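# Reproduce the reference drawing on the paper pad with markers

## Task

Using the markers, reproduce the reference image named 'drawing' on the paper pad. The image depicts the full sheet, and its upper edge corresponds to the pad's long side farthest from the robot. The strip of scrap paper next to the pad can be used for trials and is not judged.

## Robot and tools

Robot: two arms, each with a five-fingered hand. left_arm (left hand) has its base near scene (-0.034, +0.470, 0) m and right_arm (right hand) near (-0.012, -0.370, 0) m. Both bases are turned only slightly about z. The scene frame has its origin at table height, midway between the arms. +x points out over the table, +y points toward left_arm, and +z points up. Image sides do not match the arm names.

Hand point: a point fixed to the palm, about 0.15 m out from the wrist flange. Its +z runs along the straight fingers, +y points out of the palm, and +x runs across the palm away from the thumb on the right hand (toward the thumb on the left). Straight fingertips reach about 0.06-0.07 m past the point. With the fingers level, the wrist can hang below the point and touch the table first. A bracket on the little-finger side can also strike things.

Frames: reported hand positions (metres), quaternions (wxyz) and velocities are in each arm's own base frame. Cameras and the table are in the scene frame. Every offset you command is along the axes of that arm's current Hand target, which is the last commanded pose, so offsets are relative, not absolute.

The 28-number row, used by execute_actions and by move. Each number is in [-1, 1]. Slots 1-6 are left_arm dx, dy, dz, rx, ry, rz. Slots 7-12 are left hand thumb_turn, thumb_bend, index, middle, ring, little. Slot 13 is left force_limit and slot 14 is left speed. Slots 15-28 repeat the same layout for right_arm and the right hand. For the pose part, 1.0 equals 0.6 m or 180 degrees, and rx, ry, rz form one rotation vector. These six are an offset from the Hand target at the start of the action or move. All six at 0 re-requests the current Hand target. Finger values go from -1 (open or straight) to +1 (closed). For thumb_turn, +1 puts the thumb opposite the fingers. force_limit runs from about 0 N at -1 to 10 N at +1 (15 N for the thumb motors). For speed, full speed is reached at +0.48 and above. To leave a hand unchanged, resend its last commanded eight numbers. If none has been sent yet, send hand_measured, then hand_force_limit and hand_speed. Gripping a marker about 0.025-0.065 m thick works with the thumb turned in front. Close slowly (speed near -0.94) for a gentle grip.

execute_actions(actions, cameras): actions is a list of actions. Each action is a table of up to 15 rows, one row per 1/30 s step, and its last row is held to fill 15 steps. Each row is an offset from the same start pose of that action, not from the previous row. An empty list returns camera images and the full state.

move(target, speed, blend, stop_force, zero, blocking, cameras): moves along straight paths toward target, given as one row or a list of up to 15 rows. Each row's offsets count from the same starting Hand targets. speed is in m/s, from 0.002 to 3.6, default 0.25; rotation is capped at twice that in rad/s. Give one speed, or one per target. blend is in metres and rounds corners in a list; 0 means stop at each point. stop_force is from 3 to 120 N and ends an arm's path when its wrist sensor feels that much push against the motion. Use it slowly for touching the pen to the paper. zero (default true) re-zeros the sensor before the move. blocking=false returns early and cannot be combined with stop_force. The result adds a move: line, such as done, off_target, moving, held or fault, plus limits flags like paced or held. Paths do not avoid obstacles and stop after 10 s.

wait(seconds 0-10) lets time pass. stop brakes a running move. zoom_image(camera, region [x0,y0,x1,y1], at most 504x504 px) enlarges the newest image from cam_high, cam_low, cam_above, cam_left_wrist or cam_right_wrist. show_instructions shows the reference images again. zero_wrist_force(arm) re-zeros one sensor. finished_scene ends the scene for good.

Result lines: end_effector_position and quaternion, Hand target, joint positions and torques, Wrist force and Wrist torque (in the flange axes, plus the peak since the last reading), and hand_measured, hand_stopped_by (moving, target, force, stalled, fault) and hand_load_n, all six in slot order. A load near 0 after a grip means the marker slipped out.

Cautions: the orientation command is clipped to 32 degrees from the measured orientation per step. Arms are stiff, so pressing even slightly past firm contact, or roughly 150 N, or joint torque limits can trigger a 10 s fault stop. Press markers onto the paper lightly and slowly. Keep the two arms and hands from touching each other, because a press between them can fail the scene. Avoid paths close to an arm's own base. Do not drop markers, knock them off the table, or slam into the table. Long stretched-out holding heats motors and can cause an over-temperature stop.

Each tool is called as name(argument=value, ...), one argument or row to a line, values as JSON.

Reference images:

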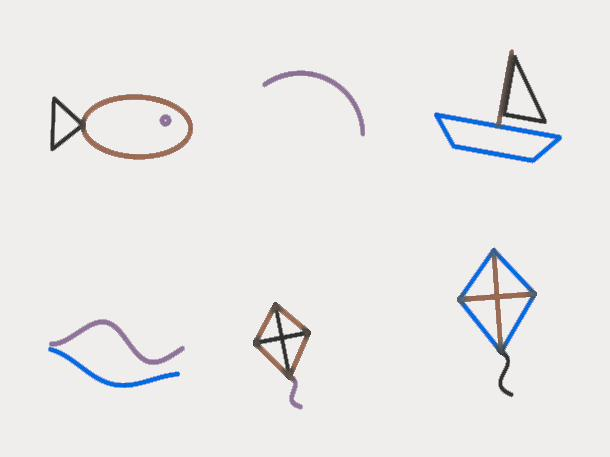

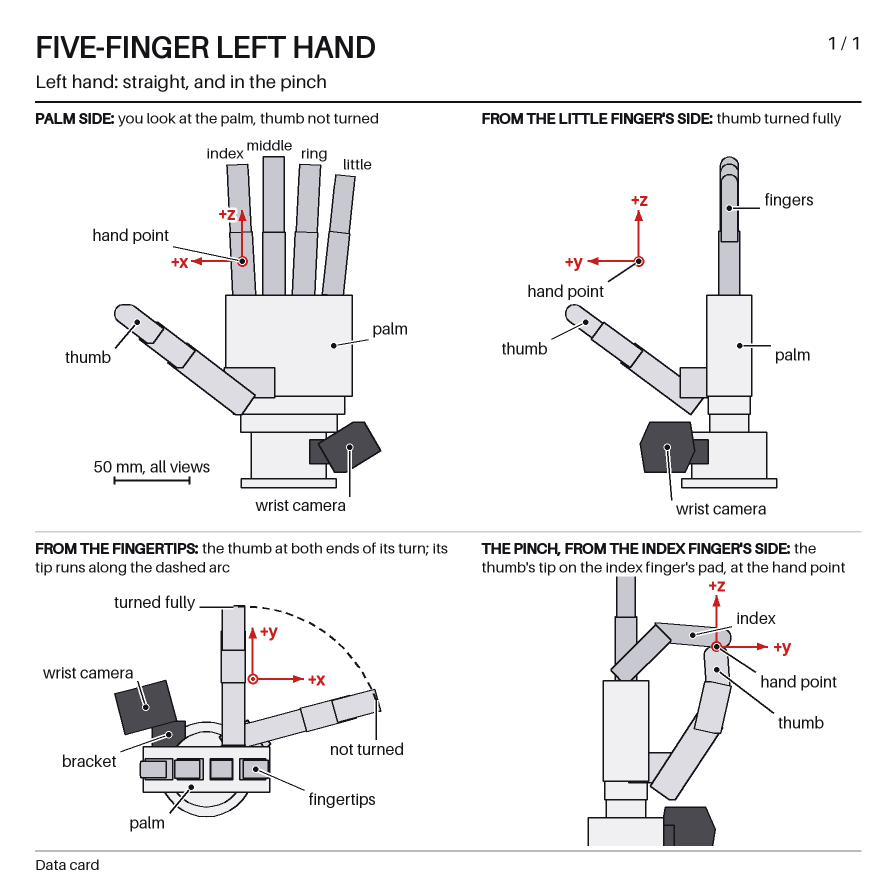

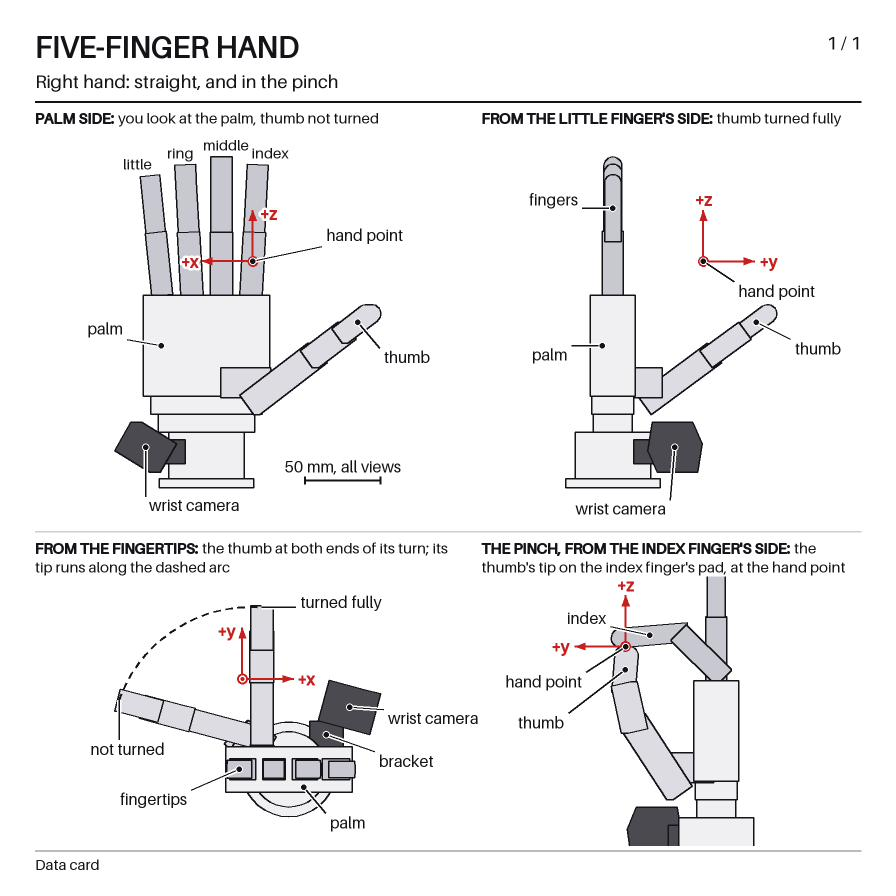

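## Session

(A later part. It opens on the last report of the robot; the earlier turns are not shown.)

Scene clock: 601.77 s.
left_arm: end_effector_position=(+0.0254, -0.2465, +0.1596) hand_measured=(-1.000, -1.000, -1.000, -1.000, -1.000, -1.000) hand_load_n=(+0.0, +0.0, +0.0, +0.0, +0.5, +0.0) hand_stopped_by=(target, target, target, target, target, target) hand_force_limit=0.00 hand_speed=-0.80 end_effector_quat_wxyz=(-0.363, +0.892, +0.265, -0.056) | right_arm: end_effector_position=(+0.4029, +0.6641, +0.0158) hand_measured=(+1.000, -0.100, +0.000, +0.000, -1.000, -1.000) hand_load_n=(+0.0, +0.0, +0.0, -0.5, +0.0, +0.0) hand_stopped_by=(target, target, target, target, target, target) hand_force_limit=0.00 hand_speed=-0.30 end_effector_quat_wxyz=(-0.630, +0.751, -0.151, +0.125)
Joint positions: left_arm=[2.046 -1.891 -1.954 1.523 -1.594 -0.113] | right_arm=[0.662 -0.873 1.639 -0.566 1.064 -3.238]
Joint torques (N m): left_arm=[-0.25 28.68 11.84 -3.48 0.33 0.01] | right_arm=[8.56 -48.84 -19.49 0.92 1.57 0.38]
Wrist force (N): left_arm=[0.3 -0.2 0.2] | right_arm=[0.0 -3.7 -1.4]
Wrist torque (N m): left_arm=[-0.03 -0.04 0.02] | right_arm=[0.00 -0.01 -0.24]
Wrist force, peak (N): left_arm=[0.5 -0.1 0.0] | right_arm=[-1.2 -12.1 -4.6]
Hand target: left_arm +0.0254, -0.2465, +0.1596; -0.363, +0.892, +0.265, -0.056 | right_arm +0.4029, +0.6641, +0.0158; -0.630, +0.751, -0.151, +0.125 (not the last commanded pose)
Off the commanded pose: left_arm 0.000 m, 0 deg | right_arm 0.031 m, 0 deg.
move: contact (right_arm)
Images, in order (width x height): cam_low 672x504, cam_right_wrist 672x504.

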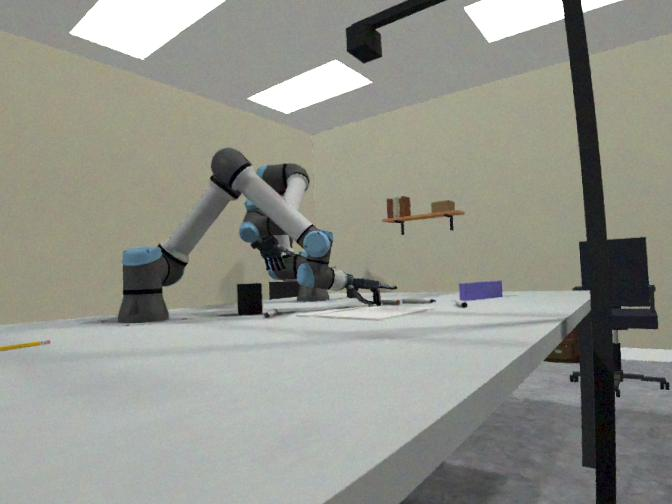

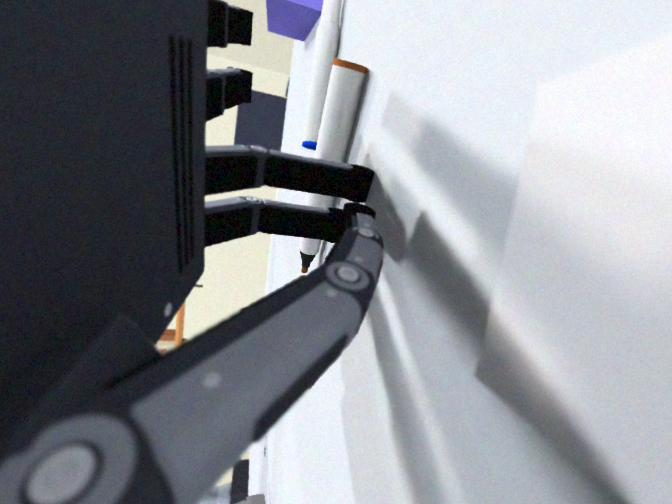

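move(
  target=[
    [0,0,0,0,0,0,-1,-1,-1,-1,-1,-1,0,-0.8, 0,-0.0657,-0.0116,0,0,0,1,-0.1,-0.35,-0.35,-1,-1,0,-0.3],
    [0,0,0,0,0,0,-1,-1,-1,-1,-1,-1,0,-0.8, 0.0002,-0.1243,0.0885,0,0,0,1,-0.1,-0.35,-0.35,-1,-1,0,-0.3],
  ],
  speed=0.15,
  blend=[0.02,0],
  cameras=["cam_right_wrist","cam_above"],
)

Scene clock: 615.57 s.
left_arm: end_effector_position=(+0.0254, -0.2465, +0.1596) hand_measured=(-1.000, -1.000, -1.000, -1.000, -1.000, -1.000) hand_load_n=(-0.5, +0.0, +0.0, +0.0, +0.0, +0.0) hand_stopped_by=(target, target, target, target, target, target) hand_force_limit=0.00 hand_speed=-0.80 end_effector_quat_wxyz=(-0.363, +0.892, +0.265, -0.056) | right_arm: end_effector_position=(+0.4282, +0.7242, +0.0799) hand_measured=(+1.000, -0.100, -0.350, -0.350, -1.000, -1.000) hand_load_n=(+0.0, +0.0, +0.0, +0.0, +0.0, +0.0) hand_stopped_by=(target, target, target, target, target, target) hand_force_limit=0.00 hand_speed=-0.30 end_effector_quat_wxyz=(-0.630, +0.751, -0.151, +0.125)
Joint positions: left_arm=[2.046 -1.891 -1.954 1.523 -1.594 -0.113] | right_arm=[0.715 -0.844 1.378 -0.339 1.117 -3.226]
Joint torques (N m): left_arm=[-0.22 29.49 10.89 -3.75 0.27 -0.01] | right_arm=[12.65 -39 -23.62 0.46 1.71 -1.16]
Wrist force (N): left_arm=[0.2 -0.2 -0.1] | right_arm=[-0.1 0.2 0.1]
Wrist torque (N m): left_arm=[-0.03 -0.02 0.02] | right_arm=[0.08 -0.05 -0.10]
Wrist force, peak (N): left_arm=[0.4 -0.3 0.0] | right_arm=[0.1 -3.8 -1.5]
Hand target: left_arm +0.0254, -0.2465, +0.1596; -0.363, +0.892, +0.265, -0.056 | right_arm +0.4283, +0.7242, +0.0800; -0.630, +0.751, -0.151, +0.125
Off the commanded pose: left_arm 0.000 m, 0 deg | right_arm 0.000 m, 0 deg.
move: done
Images, in order (width x height): cam_above 672x504, cam_right_wrist 672x504.

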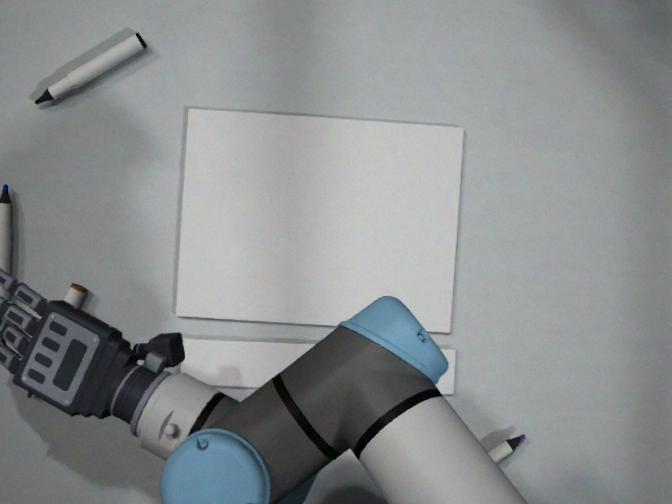

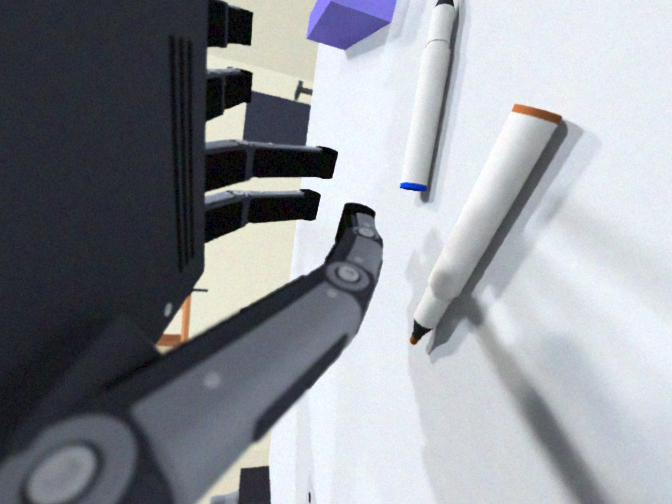

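zoom_image(
  camera="cam_above",
  region=[0, 250, 200, 450],
)

Scaled by 2.520 from the camera's 672x504 image, which has a finer 960x720 frame.

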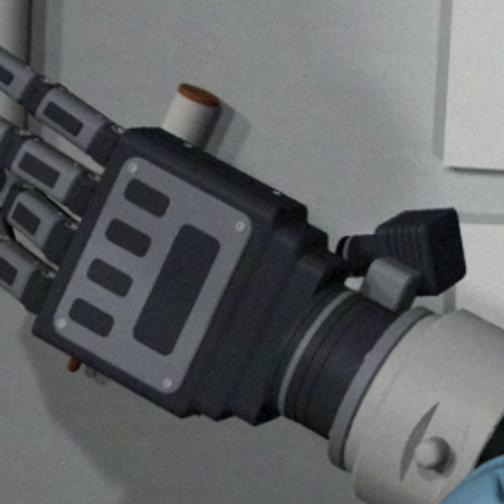

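move(
  target=[0,0,0,0,0,0,-1,-1,-1,-1,-1,-1,0,-0.8, 0,0.0689,0.01215,0,0,0,1,-0.1,-0.35,-0.35,-1,-1,0,-0.3],
  speed=0.1,
  cameras=["cam_right_wrist","cam_above","cam_low"],
)

zoom_image(
  camera="cam_right_wrist",
  region=[200, 80, 536, 332],
)

Scene clock: 669.63 s.
left_arm: end_effector_position=(+0.0254, -0.2465, +0.1596) hand_measured=(-1.000, -1.000, -1.000, -1.000, -1.000, -1.000) hand_load_n=(+0.0, +0.0, +0.0, +0.0, +0.0, +0.0) hand_stopped_by=(target, target, target, target, target, target) hand_force_limit=0.00 hand_speed=-0.80 end_effector_quat_wxyz=(-0.363, +0.892, +0.265, -0.056) | right_arm: end_effector_position=(+0.4282, +0.7242, +0.0381) hand_measured=(+1.000, -0.100, -0.350, -0.350, -1.000, -1.000) hand_load_n=(+0.0, +0.0, +0.0, +0.0, +0.0, +0.0) hand_stopped_by=(target, target, target, target, target, target) hand_force_limit=0.00 hand_speed=-0.30 end_effector_quat_wxyz=(-0.630, +0.751, -0.151, +0.125)
Joint positions: left_arm=[2.046 -1.891 -1.954 1.523 -1.594 -0.113] | right_arm=[0.715 -0.79 1.403 -0.418 1.117 -3.226]
Joint torques (N m): left_arm=[-0.85 29.69 11.49 -3.64 0.39 -0.12] | right_arm=[11.79 -40.7 -10.13 -3.23 1.58 1.47]
Wrist force (N): left_arm=[0.1 -0.1 -0.2] | right_arm=[-0.1 -0.1 -0.2]
Wrist torque (N m): left_arm=[-0.01 -0.01 0.01] | right_arm=[0.04 -0.05 -0.09]
Wrist force, peak (N): left_arm=[0.2 -0.5 0.1] | right_arm=[0.0 -0.8 -0.3]
Hand target: left_arm +0.0254, -0.2465, +0.1596; -0.363, +0.892, +0.265, -0.056 | right_arm +0.4282, +0.7242, +0.0380; -0.630, +0.751, -0.151, +0.125
Off the commanded pose: left_arm 0.000 m, 0 deg | right_arm 0.000 m, 0 deg.
move: done
Images, in order (width x height): cam_low 672x504, cam_above 672x504, cam_right_wrist 672x504.

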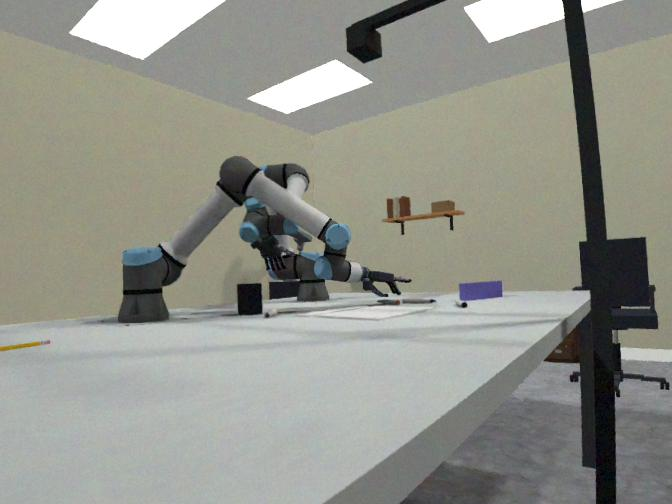

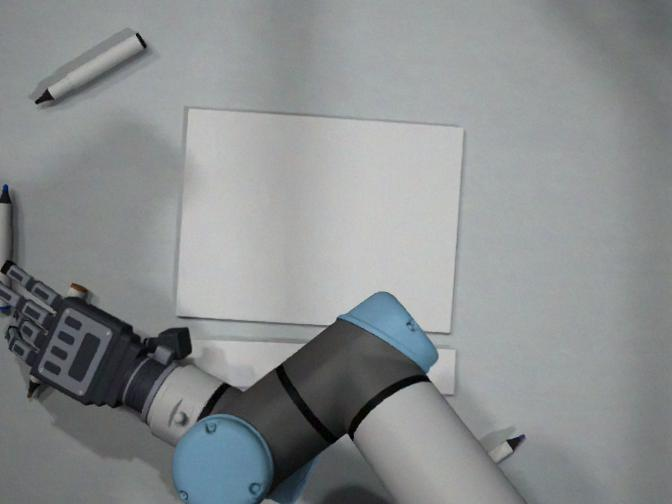

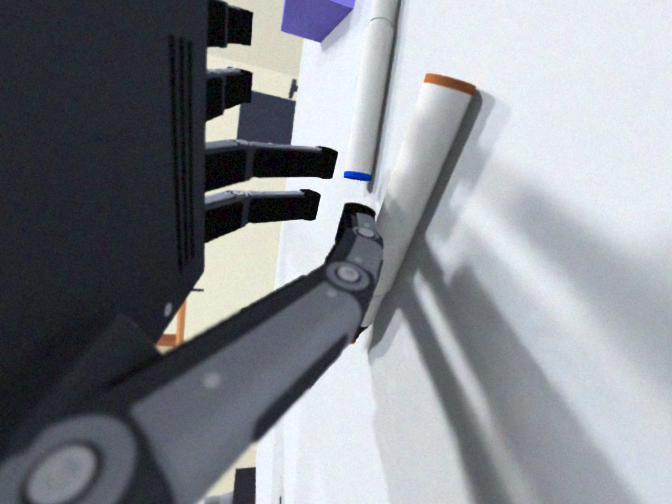

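Scaled by 1.500 from the camera's 672x504 image, which has a finer 960x720 frame.

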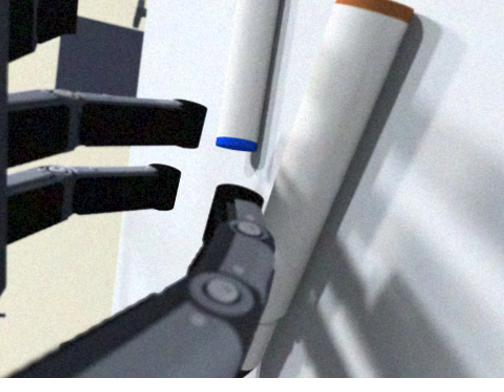

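move(
  target=[0,0,0,0,0,0,-1,-1,-1,-1,-1,-1,0,-0.8, -0.02,0.0337,0.0059,0,0,0,1,-0.1,-0.35,-0.35,-1,-1,0,-0.3],
  speed=0.04,
  stop_force=4,
  cameras=["cam_right_wrist","cam_above"],
)

zoom_image(
  camera="cam_right_wrist",
  region=[200, 80, 536, 332],
)

Scene clock: 767.07 s.
left_arm: end_effector_position=(+0.0254, -0.2465, +0.1596) hand_measured=(-1.000, -1.000, -1.000, -1.000, -1.000, -1.000) hand_load_n=(-0.5, +0.0, +0.0, +0.0, +0.0, +0.0) hand_stopped_by=(target, target, target, target, target, target) hand_force_limit=0.00 hand_speed=-0.80 end_effector_quat_wxyz=(-0.363, +0.892, +0.265, -0.056) | right_arm: end_effector_position=(+0.4170, +0.7288, +0.0175) hand_measured=(+1.000, -0.100, -0.350, -0.350, -1.000, -1.000) hand_load_n=(+0.0, +0.0, +0.0, +0.0, +0.0, +0.0) hand_stopped_by=(target, target, target, target, target, target) hand_force_limit=0.00 hand_speed=-0.30 end_effector_quat_wxyz=(-0.630, +0.751, -0.151, +0.125)
Joint positions: left_arm=[2.046 -1.891 -1.954 1.523 -1.594 -0.113] | right_arm=[0.733 -0.766 1.422 -0.462 1.135 -3.222]
Joint torques (N m): left_arm=[0.29 30.74 12.25 -3.9 0.44 -0.24] | right_arm=[13.13 -40.83 -9.47 -2.83 1.72 1.66]
Wrist force (N): left_arm=[0.0 -0.2 0.1] | right_arm=[0.0 0.1 -0.2]
Wrist torque (N m): left_arm=[-0.03 0.01 0.01] | right_arm=[0.09 -0.07 -0.14]
Wrist force, peak (N): left_arm=[0.3 -0.5 0.2] | right_arm=[0.1 0.0 -0.5]
Hand target: left_arm +0.0254, -0.2465, +0.1596; -0.363, +0.892, +0.265, -0.056 | right_arm +0.4170, +0.7288, +0.0175; -0.630, +0.751, -0.151, +0.125
Off the commanded pose: left_arm 0.000 m, 0 deg | right_arm 0.000 m, 0 deg.
move: done
Images, in order (width x height): cam_above 672x504, cam_right_wrist 672x504.

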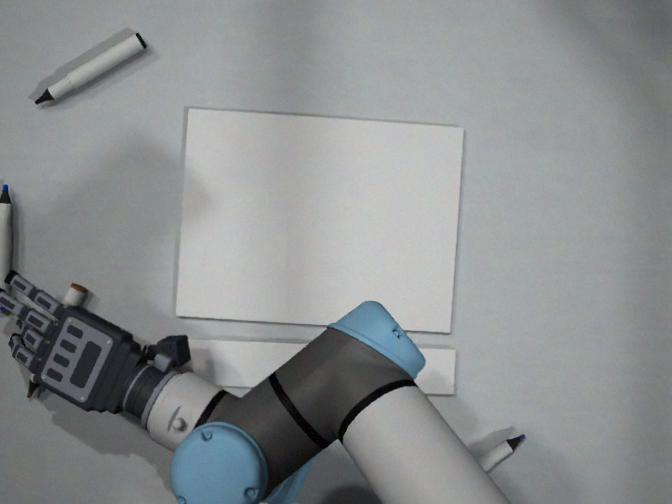

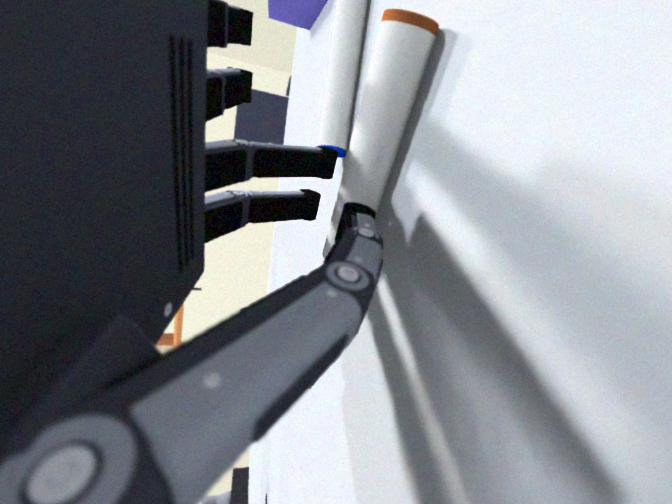

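Scaled by 1.500 from the camera's 672x504 image, which has a finer 960x720 frame.

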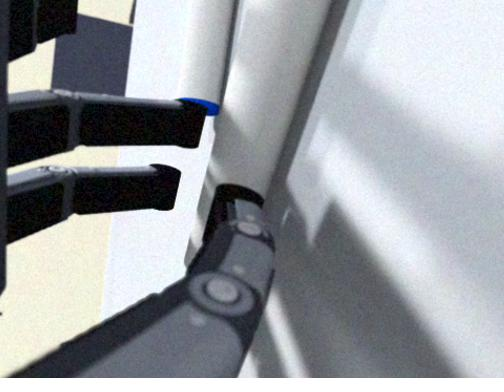

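move(
  target=[0,0,0,0,0,0,-1,-1,-1,-1,-1,-1,0,-0.8, 0,0,0,0,0,0,1,-0.1,0.3,0.3,-1,-1,-0.4,-0.9],
  cameras=["cam_right_wrist"],
)

zoom_image(
  camera="cam_right_wrist",
  region=[200, 80, 536, 332],
)

Scene clock: 777.37 s.
left_arm: end_effector_position=(+0.0254, -0.2465, +0.1596) hand_measured=(-1.000, -1.000, -1.000, -1.000, -1.000, -1.000) hand_load_n=(+0.0, +0.0, +0.0, +0.0, +0.0, +0.0) hand_stopped_by=(target, target, target, target, target, target) hand_force_limit=0.00 hand_speed=-0.80 end_effector_quat_wxyz=(-0.363, +0.892, +0.265, -0.056) | right_arm: end_effector_position=(+0.4170, +0.7288, +0.0175) hand_measured=(+1.000, -0.100, -0.008, -0.016, -1.000, -1.000) hand_load_n=(-1.5, +1.5, +4.0, +2.5, +0.0, +0.0) hand_stopped_by=(target, target, force, force, target, target) hand_force_limit=-0.40 hand_speed=-0.90 end_effector_quat_wxyz=(-0.630, +0.751, -0.151, +0.125)
Joint positions: left_arm=[2.046 -1.891 -1.954 1.523 -1.594 -0.113] | right_arm=[0.733 -0.766 1.422 -0.463 1.135 -3.222]
Joint torques (N m): left_arm=[0.21 30.69 11.68 -3.78 0.4 -0.16] | right_arm=[12.67 -40.4 -11.28 -2.11 1.66 1.42]
Wrist force (N): left_arm=[0.2 -0.1 0.1] | right_arm=[-0.1 -2.8 -1.0]
Wrist torque (N m): left_arm=[-0.02 -0.03 0.02] | right_arm=[0.01 -0.05 -0.17]
Wrist force, peak (N): left_arm=[0.4 -0.3 0.2] | right_arm=[-0.1 -3.0 -0.9]
Hand target: left_arm +0.0254, -0.2465, +0.1596; -0.363, +0.892, +0.265, -0.056 | right_arm +0.4170, +0.7288, +0.0175; -0.630, +0.751, -0.151, +0.125
Off the commanded pose: left_arm 0.000 m, 0 deg | right_arm 0.000 m, 0 deg.
move: done
Images, in order (width x height): cam_right_wrist 672x504.

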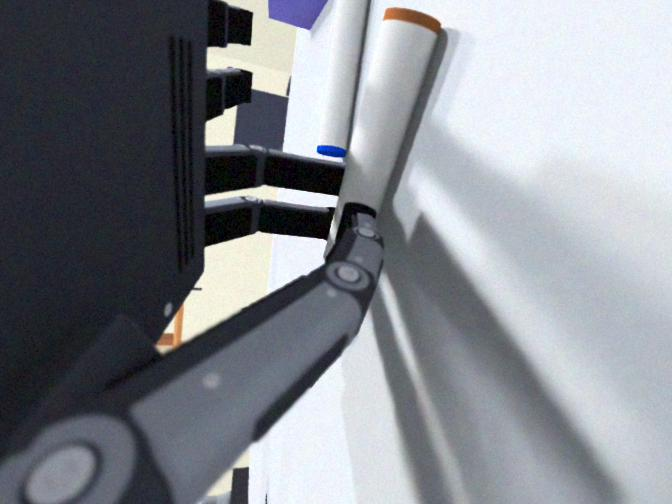

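Scaled by 1.500 from the camera's 672x504 image, which has a finer 960x720 frame.

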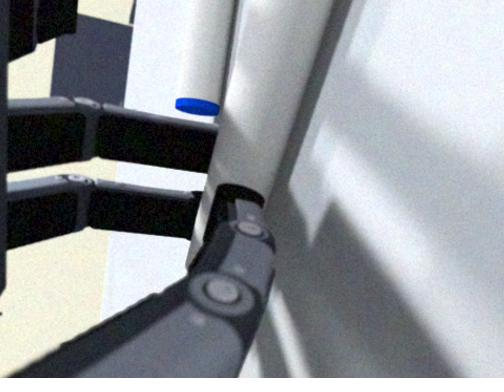

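move(
  target=[0,0,0,0,0,0,-1,-1,-1,-1,-1,-1,0,-0.8, 0,-0.0016,-0.0003,0,0,0,1,-0.1,0.35,0.35,-1,-1,0.3,-0.94],
  cameras=["cam_right_wrist"],
)

zoom_image(
  camera="cam_right_wrist",
  region=[200, 80, 536, 332],
)

Scene clock: 788.10 s.
left_arm: end_effector_position=(+0.0254, -0.2465, +0.1596) hand_measured=(-1.000, -1.000, -1.000, -1.000, -1.000, -1.000) hand_load_n=(+0.0, +0.0, +0.0, +0.0, +0.0, +0.0) hand_stopped_by=(target, target, target, target, target, target) hand_force_limit=0.00 hand_speed=-0.80 end_effector_quat_wxyz=(-0.363, +0.892, +0.265, -0.056) | right_arm: end_effector_position=(+0.4170, +0.7288, +0.0184) hand_measured=(+1.000, -0.102, +0.002, -0.008, -1.000, -1.000) hand_load_n=(-1.5, +6.5, +6.0, +6.0, +0.0, +0.0) hand_stopped_by=(target, target, force, force, target, target) hand_force_limit=0.30 hand_speed=-0.94 end_effector_quat_wxyz=(-0.630, +0.751, -0.151, +0.125)
Joint positions: left_arm=[2.046 -1.891 -1.954 1.523 -1.594 -0.113] | right_arm=[0.733 -0.768 1.422 -0.461 1.135 -3.222]
Joint torques (N m): left_arm=[-1.27 30.65 10.75 -4.02 0.59 -0.09] | right_arm=[9.65 -56.34 -22.64 0.68 1.19 -0.23]
Wrist force (N): left_arm=[0.2 -0.4 0.3] | right_arm=[-0.1 0.1 -0.2]
Wrist torque (N m): left_arm=[-0.07 -0.02 0.03] | right_arm=[0.05 -0.04 -0.15]
Wrist force, peak (N): left_arm=[0.4 -0.2 -0.2] | right_arm=[-0.7 -6.8 0.6]
Hand target: left_arm +0.0254, -0.2465, +0.1596; -0.363, +0.892, +0.265, -0.056 | right_arm +0.4170, +0.7288, +0.0184; -0.630, +0.751, -0.151, +0.125
Off the commanded pose: left_arm 0.000 m, 0 deg | right_arm 0.000 m, 0 deg.
move: done
Images, in order (width x height): cam_right_wrist 672x504.

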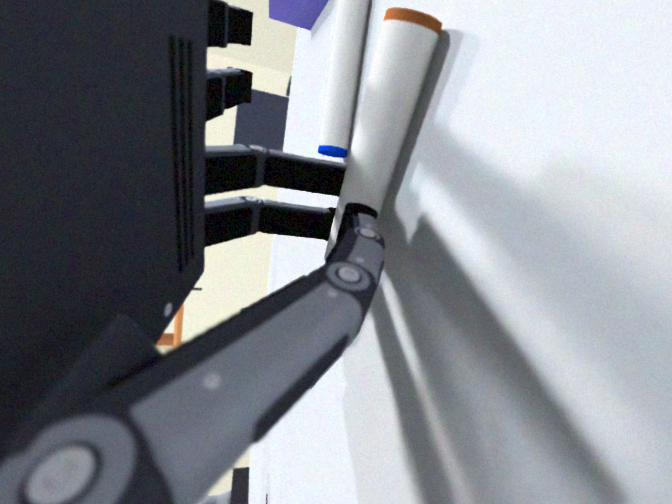

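Scaled by 1.500 from the camera's 672x504 image, which has a finer 960x720 frame.

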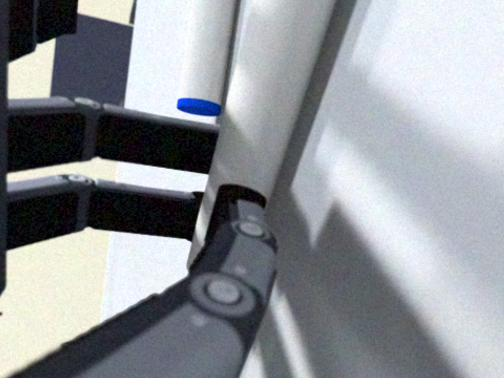

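move(
  target=[0,0,0,0,0,0,-1,-1,-1,-1,-1,-1,0,-0.8, 0,-0.0985,-0.0174,0,0,0,1,-0.1,0.35,0.35,-1,-1,0.3,-0.94],
  speed=0.04,
  cameras=["cam_right_wrist","cam_low","cam_above"],
)

zoom_image(
  camera="cam_low",
  region=[300, 220, 468, 346],
)

Scene clock: 794.50 s.
left_arm: end_effector_position=(+0.0254, -0.2465, +0.1596) hand_measured=(-1.000, -1.000, -1.000, -1.000, -1.000, -1.000) hand_load_n=(+0.0, +0.0, +0.0, +0.0, +0.0, +0.0) hand_stopped_by=(target, target, target, target, target, target) hand_force_limit=0.00 hand_speed=-0.80 end_effector_quat_wxyz=(-0.363, +0.892, +0.265, -0.056) | right_arm: end_effector_position=(+0.4171, +0.7288, +0.0783) hand_measured=(+1.000, -0.102, +0.002, -0.008, -1.000, -1.000) hand_load_n=(-1.5, +6.5, +6.5, +6.5, +0.0, +0.0) hand_stopped_by=(target, target, force, force, target, target) hand_force_limit=0.30 hand_speed=-0.94 end_effector_quat_wxyz=(-0.630, +0.751, -0.151, +0.125)
Joint positions: left_arm=[2.046 -1.891 -1.954 1.523 -1.594 -0.113] | right_arm=[0.733 -0.848 1.39 -0.349 1.134 -3.222]
Joint torques (N m): left_arm=[-0.46 31.49 10.96 -3.97 0.54 -0.08] | right_arm=[-13.78 -54.37 -24.17 0.69 -2.24 -0.45]
Wrist force (N): left_arm=[0.2 -0.2 0.0] | right_arm=[0.1 0.1 -0.1]
Wrist torque (N m): left_arm=[-0.02 -0.02 0.02] | right_arm=[0.06 -0.08 -0.13]
Wrist force, peak (N): left_arm=[0.0 -0.6 0.1] | right_arm=[-0.2 0.5 -0.2]
Hand target: left_arm +0.0254, -0.2465, +0.1596; -0.363, +0.892, +0.265, -0.056 | right_arm +0.4172, +0.7288, +0.0785; -0.630, +0.751, -0.151, +0.125
Off the commanded pose: left_arm 0.000 m, 0 deg | right_arm 0.000 m, 0 deg.
move: done
Images, in order (width x height): cam_low 672x504, cam_above 672x504, cam_right_wrist 672x504.

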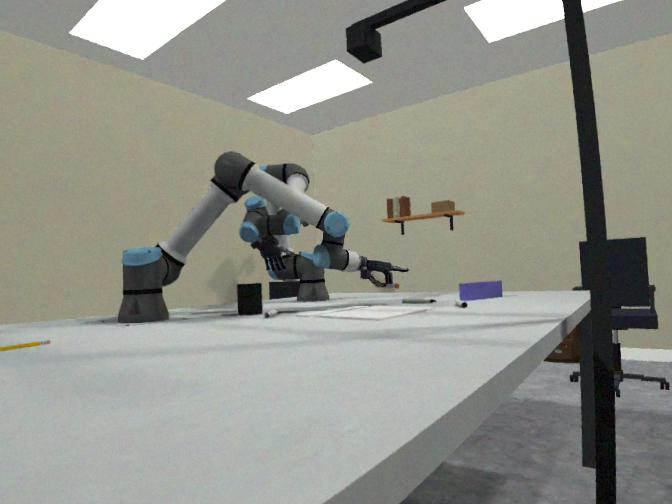

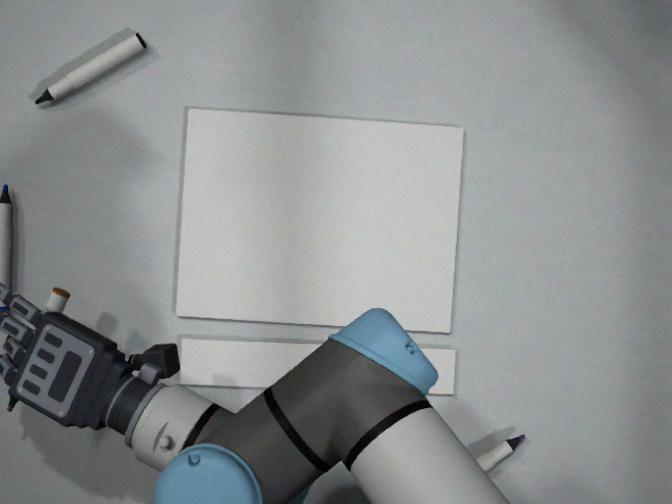

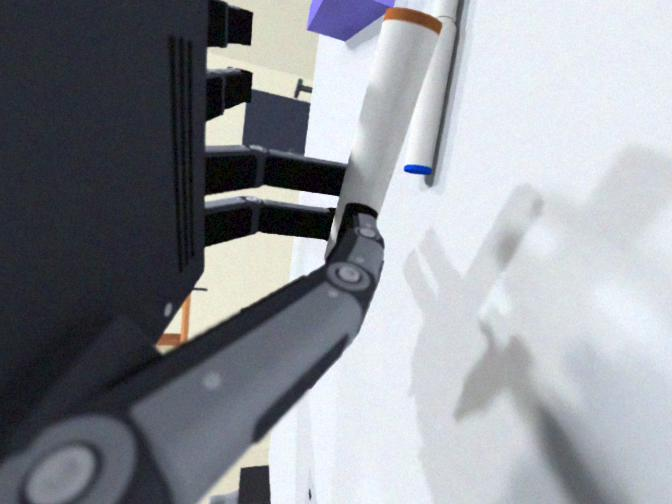

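Scaled by 3.000 from the camera's 672x504 image, which has a finer 960x720 frame.

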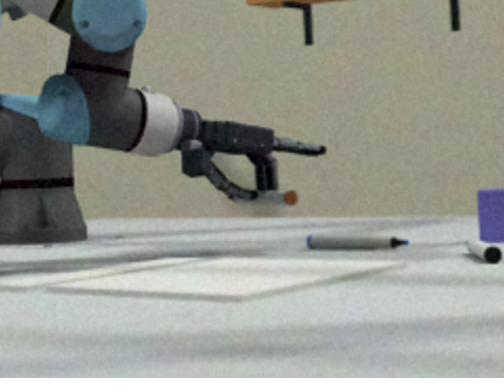

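move(
  target=[
    [0,0,0,0,0,0,-1,-1,-1,-1,-1,-1,0,-0.8, 0,-0.197,-0.0347,0,0,0,1,-0.1,0.35,0.35,-1,-1,0.3,-0.94],
    [0,0,0,0,0,0,-1,-1,-1,-1,-1,-1,0,-0.8, 0.158,-0.1197,-0.2812,-0.1155,0.0730,-0.4662,1,-0.1,0.35,0.35,-1,-1,0.3,-0.94],
  ],
  speed=0.25,
  blend=[0.03,0],
  cameras=["all"],
)

Scene clock: 830.03 s.
left_arm: end_effector_position=(+0.0254, -0.2465, +0.1596) hand_measured=(-1.000, -1.000, -1.000, -1.000, -1.000, -1.000) hand_load_n=(+0.0, +0.0, +0.0, +0.0, +0.0, +0.0) hand_stopped_by=(target, target, target, target, target, target) hand_force_limit=0.00 hand_speed=-0.80 end_effector_quat_wxyz=(-0.363, +0.892, +0.265, -0.056) | right_arm: end_effector_position=(+0.4346, +0.6201, +0.1863) hand_measured=(+1.000, -0.102, +0.002, -0.008, -1.000, -1.000) hand_load_n=(-1.0, +6.5, +6.5, +6.5, +0.0, +0.0) hand_stopped_by=(target, target, force, force, target, target) hand_force_limit=0.30 hand_speed=-0.94 end_effector_quat_wxyz=(-0.420, +0.796, +0.132, +0.416)
Joint positions: left_arm=[2.046 -1.891 -1.954 1.523 -1.594 -0.113] | right_arm=[0.769 -1.127 1.471 -0.032 1.395 -4.143]
Joint torques (N m): left_arm=[0.46 30.64 11.48 -3.84 0.73 -0.24] | right_arm=[-13.09 -30.32 -25.02 0.91 -2.15 1.87]
Wrist force (N): left_arm=[0.1 -0.2 0.0] | right_arm=[-0.2 0.6 -0.1]
Wrist torque (N m): left_arm=[-0.02 -0.01 0.01] | right_arm=[0.14 -0.03 -0.10]
Wrist force, peak (N): left_arm=[0.4 -0.2 -0.1] | right_arm=[-1.5 0.8 -1.0]
Hand target: left_arm +0.0254, -0.2465, +0.1596; -0.363, +0.892, +0.265, -0.056 | right_arm +0.4346, +0.6202, +0.1863; -0.420, +0.796, +0.132, +0.416 (not the last commanded pose)
Off the commanded pose: left_arm 0.000 m, 0 deg | right_arm 0.071 m, 34 deg.
move: held (right_arm; a check stopped the path); path passed 1 of 2 targets; limits=held
pose unreachable (right arm): on one or more control steps of this call, first in action 0 (counted from 0), this arm could not follow its commanded pose, so it was not sent that pose on those steps. It may still have moved: this result reports where it is.
cause: moving toward the commanded pose would bring a part of the arm too close to another arm (a part of this arm just beyond joint 5 (wrist 2) and a part of the left arm just beyond its joint 3 (elbow), 11 mm apart when this arm was first held).

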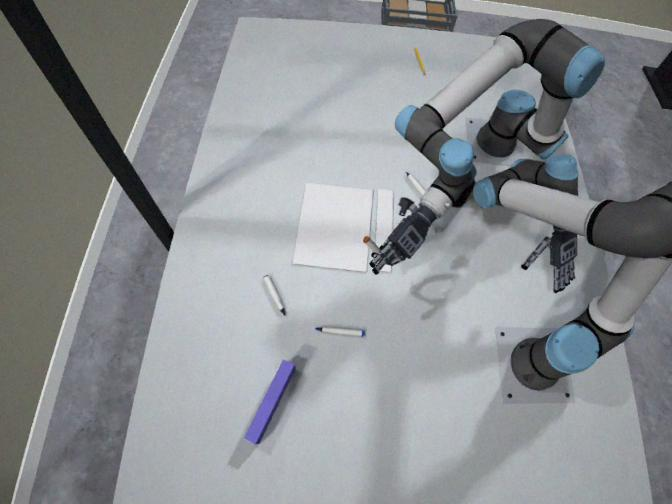

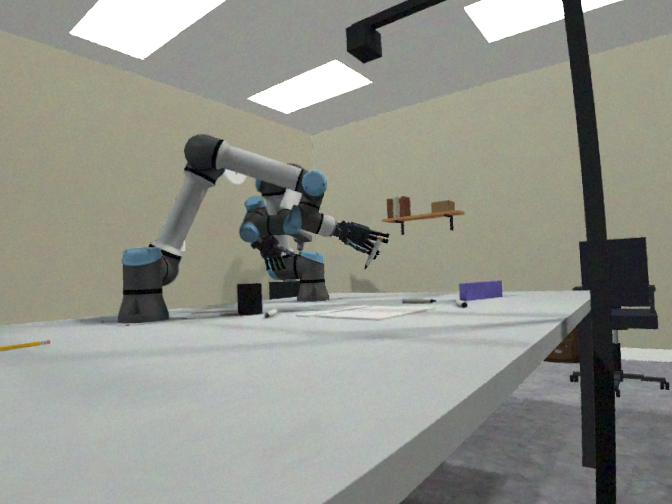

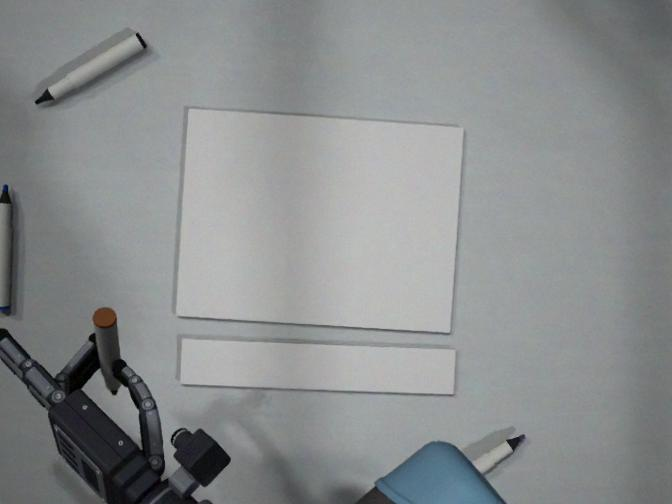

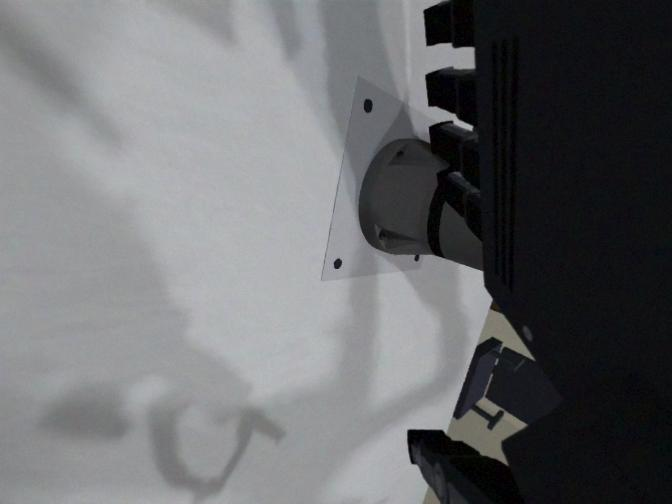

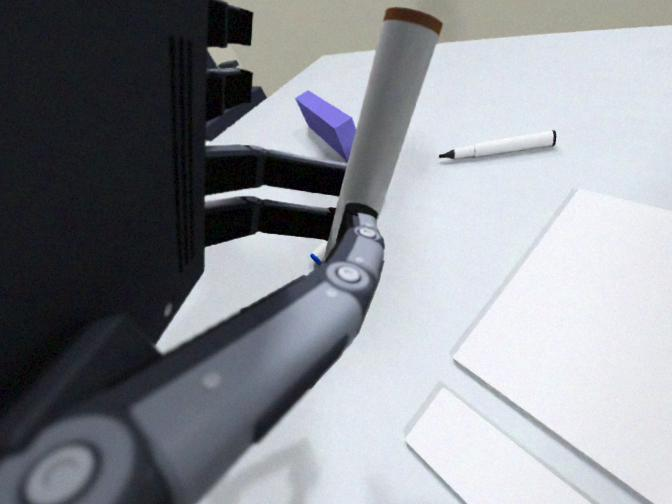

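move(
  target=[0,0,0,0,0,0,-1,-1,-1,-1,-1,-1,0,-0.8, 0.3683,0.2735,-0.1907,-0.0454,0.0298,-0.1836,1,-0.1,0.35,0.35,-1,-1,0.3,-0.94],
  speed=0.25,
  cameras=["cam_above","cam_right_wrist"],
)

Scene clock: 857.43 s.
left_arm: end_effector_position=(+0.0254, -0.2465, +0.1596) hand_measured=(-1.000, -1.000, -1.000, -1.000, -1.000, -1.000) hand_load_n=(+0.0, +0.0, +0.0, +0.0, +0.0, +0.0) hand_stopped_by=(target, target, target, target, target, target) hand_force_limit=0.00 hand_speed=-0.80 end_effector_quat_wxyz=(-0.363, +0.892, +0.265, -0.056) | right_arm: end_effector_position=(+0.5999, +0.3998, +0.2999) hand_measured=(+1.000, -0.102, +0.002, -0.008, -1.000, -1.000) hand_load_n=(-1.0, +6.5, +6.0, +6.5, +0.0, +0.0) hand_stopped_by=(target, target, force, force, target, target) hand_force_limit=0.30 hand_speed=-0.94 end_effector_quat_wxyz=(-0.233, +0.733, +0.303, +0.562)
Joint positions: left_arm=[2.046 -1.891 -1.954 1.523 -1.594 -0.113] | right_arm=[0.334 -1.317 1.533 0.074 1.137 -4.836]
Joint torques (N m): left_arm=[-0.23 31.9 11.4 -3.82 0.64 -0.16] | right_arm=[-12.79 -39.64 -25.94 0.75 -2.33 -1.31]
Wrist force (N): left_arm=[0.3 -0.3 0.0] | right_arm=[-0.5 0.3 -0.4]
Wrist torque (N m): left_arm=[-0.04 -0.04 0.03] | right_arm=[0.10 0.03 0.04]
Wrist force, peak (N): left_arm=[0.4 0.1 0.4] | right_arm=[-0.4 1.5 -0.5]
Hand target: left_arm +0.0254, -0.2465, +0.1596; -0.363, +0.892, +0.265, -0.056 | right_arm +0.6000, +0.3997, +0.2999; -0.233, +0.733, +0.303, +0.562
Off the commanded pose: left_arm 0.000 m, 0 deg | right_arm 0.000 m, 0 deg.
move: done
Images, in order (width x height): cam_above 672x504, cam_right_wrist 672x504.

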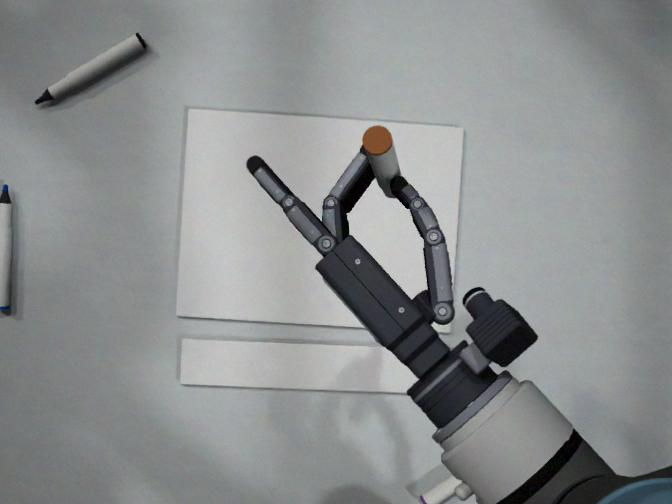

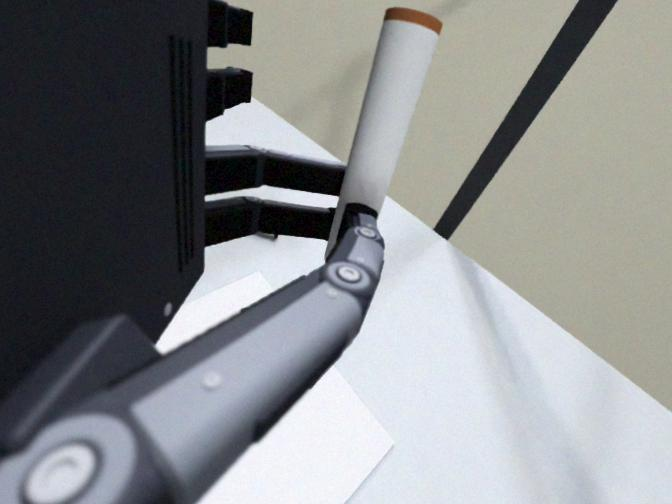

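move(
  target=[
    [0.2930,0.0120,-0.0657,0.0206,-0.1505,-0.1627,-1,-1,-1,-1,-1,-1,0,-0.8, 0,0,0,0,0,0,1,-0.1,0.35,0.35,-1,-1,0.3,-0.94],
    [0.5478,-0.0947,0.0655,0.0411,-0.3010,-0.3253,-1,-1,-1,-1,-1,-1,0,-0.8, 0,0,0,0,0,0,1,-0.1,0.35,0.35,-1,-1,0.3,-0.94],
    [0.5910,-0.309,0.2693,0.0617,-0.4515,-0.488,-1,-1,-1,-1,-1,-1,0,-0.8, 0,0,0,0,0,0,1,-0.1,0.35,0.35,-1,-1,0.3,-0.94],
  ],
  speed=0.3,
  blend=[0.08,0.08,0],
  cameras=["cam_high"],
)

Scene clock: 880.73 s.
left_arm: end_effector_position=(+0.2006, +0.1457, +0.2001) hand_measured=(-1.000, -1.000, -1.000, -1.000, -1.000, -1.000) hand_load_n=(-0.5, +0.0, +0.0, +0.0, +0.0, +0.0) hand_stopped_by=(target, target, target, target, target, target) hand_force_limit=0.00 hand_speed=-0.80 end_effector_quat_wxyz=(-0.132, +0.215, +0.905, -0.342) | right_arm: end_effector_position=(+0.6000, +0.3997, +0.2999) hand_measured=(+1.000, -0.102, +0.002, -0.008, -1.000, -1.000) hand_load_n=(-1.5, +7.0, +6.0, +6.5, +0.0, +0.0) hand_stopped_by=(target, target, force, force, target, target) hand_force_limit=0.30 hand_speed=-0.94 end_effector_quat_wxyz=(-0.233, +0.733, +0.303, +0.562)
Joint positions: left_arm=[4.143 -1.828 -1.91 1.418 -1.593 -0.112] | right_arm=[0.334 -1.317 1.533 0.074 1.137 -4.837]
Joint torques (N m): left_arm=[6.65 13.61 20.93 -4.2 2.92 1.29] | right_arm=[-12.76 -37.73 -25.78 0.89 -2.34 -1.16]
Wrist force (N): left_arm=[0.2 0.1 0.0] | right_arm=[-0.5 0.4 -0.5]
Wrist torque (N m): left_arm=[0.02 -0.04 0.02] | right_arm=[0.11 0.05 0.03]
Wrist force, peak (N): left_arm=[0.8 0.4 -0.3] | right_arm=[-0.7 0.5 -0.5]
Hand target: left_arm +0.2006, +0.1458, +0.2001; -0.132, +0.215, +0.905, -0.342 | right_arm +0.6000, +0.3997, +0.2999; -0.233, +0.733, +0.303, +0.562
Off the commanded pose: left_arm 0.000 m, 0 deg | right_arm 0.000 m, 0 deg.
move: done
Images, in order (width x height): cam_high 672x504.

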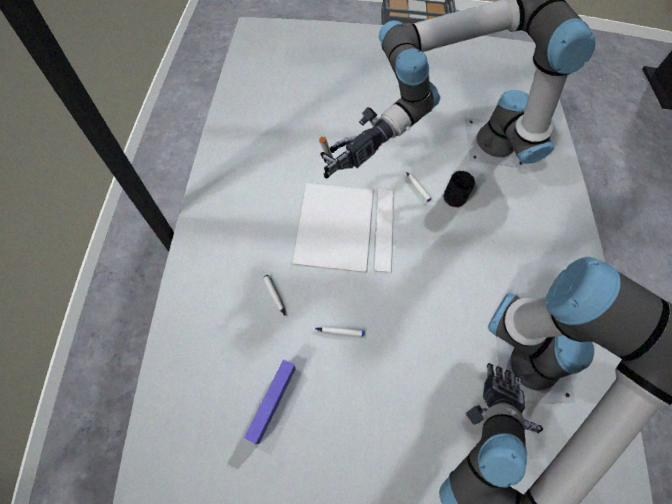

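move(
  target=[0,0,0,0,0,0,-1,-1,-1,-1,-1,-1,0,-0.8, -0.3207,-0.3849,0.0558,0,0,0,1,-0.1,0.35,0.35,-1,-1,0.3,-0.94],
  speed=0.2,
  cameras=["cam_above","cam_low","cam_high","cam_right_wrist"],
)

Scene clock: 899.20 s.
left_arm: end_effector_position=(+0.2006, +0.1458, +0.2001) hand_measured=(-1.000, -1.000, -1.000, -1.000, -1.000, -1.000) hand_load_n=(+0.0, +0.0, +0.0, +0.0, +0.0, +0.0) hand_stopped_by=(target, target, target, target, target, target) hand_force_limit=0.00 hand_speed=-0.80 end_effector_quat_wxyz=(-0.132, +0.215, +0.905, -0.342) | right_arm: end_effector_position=(+0.4245, +0.5507, +0.1055) hand_measured=(+1.000, -0.102, +0.002, -0.008, -1.000, -1.000) hand_load_n=(-1.5, +6.5, +6.5, +6.5, +0.0, +0.0) hand_stopped_by=(target, target, force, force, target, target) hand_force_limit=0.30 hand_speed=-0.94 end_effector_quat_wxyz=(-0.233, +0.733, +0.303, +0.562)
Joint positions: left_arm=[4.143 -1.828 -1.91 1.418 -1.593 -0.112] | right_arm=[0.821 -1.123 1.812 -0.426 1.606 -4.703]
Joint torques (N m): left_arm=[6.14 13.97 20.38 -4.2 2.79 1.28] | right_arm=[13.83 -28.56 -22.62 -2.88 1.89 1.58]
Wrist force (N): left_arm=[0.4 0.0 0.0] | right_arm=[-0.9 0.3 -0.2]
Wrist torque (N m): left_arm=[0.01 -0.07 0.03] | right_arm=[0.07 0.08 -0.07]
Wrist force, peak (N): left_arm=[0.5 -0.2 0.1] | right_arm=[0.3 1.5 -0.6]
Hand target: left_arm +0.2006, +0.1458, +0.2001; -0.132, +0.215, +0.905, -0.342 | right_arm +0.4244, +0.5508, +0.1054; -0.233, +0.733, +0.303, +0.562
Off the commanded pose: left_arm 0.000 m, 0 deg | right_arm 0.000 m, 0 deg.
move: done
Images, in order (width x height): cam_high 672x504, cam_low 672x504, cam_above 672x504, cam_right_wrist 672x504.

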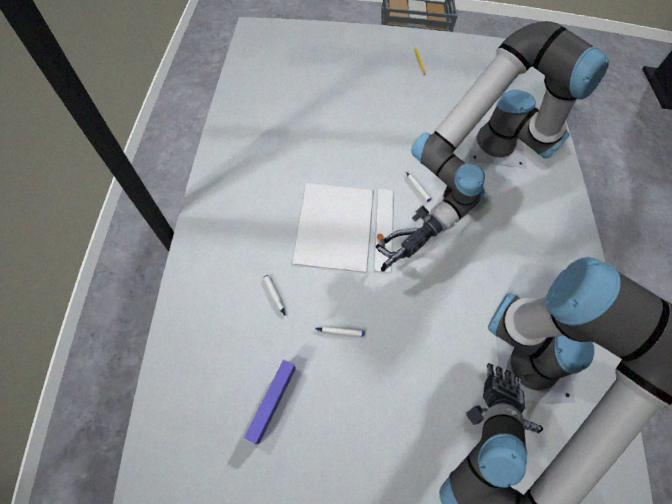

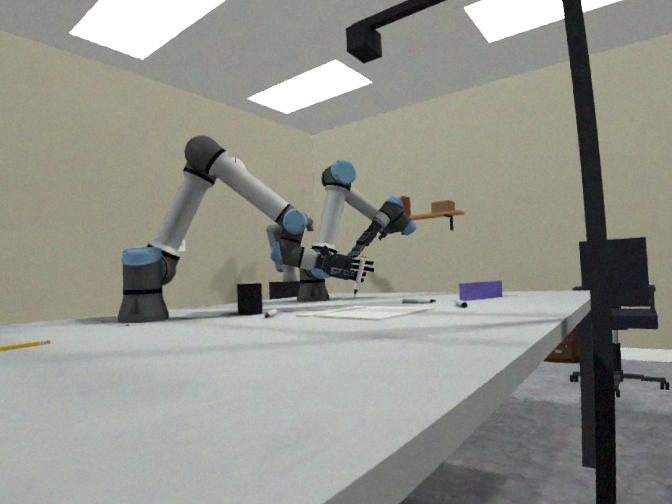

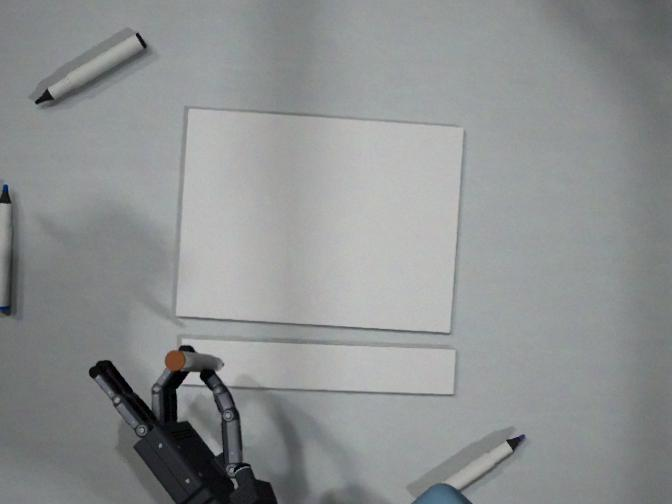

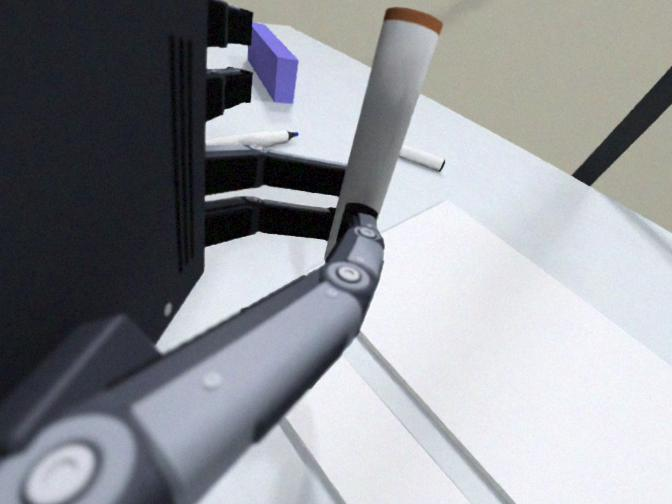

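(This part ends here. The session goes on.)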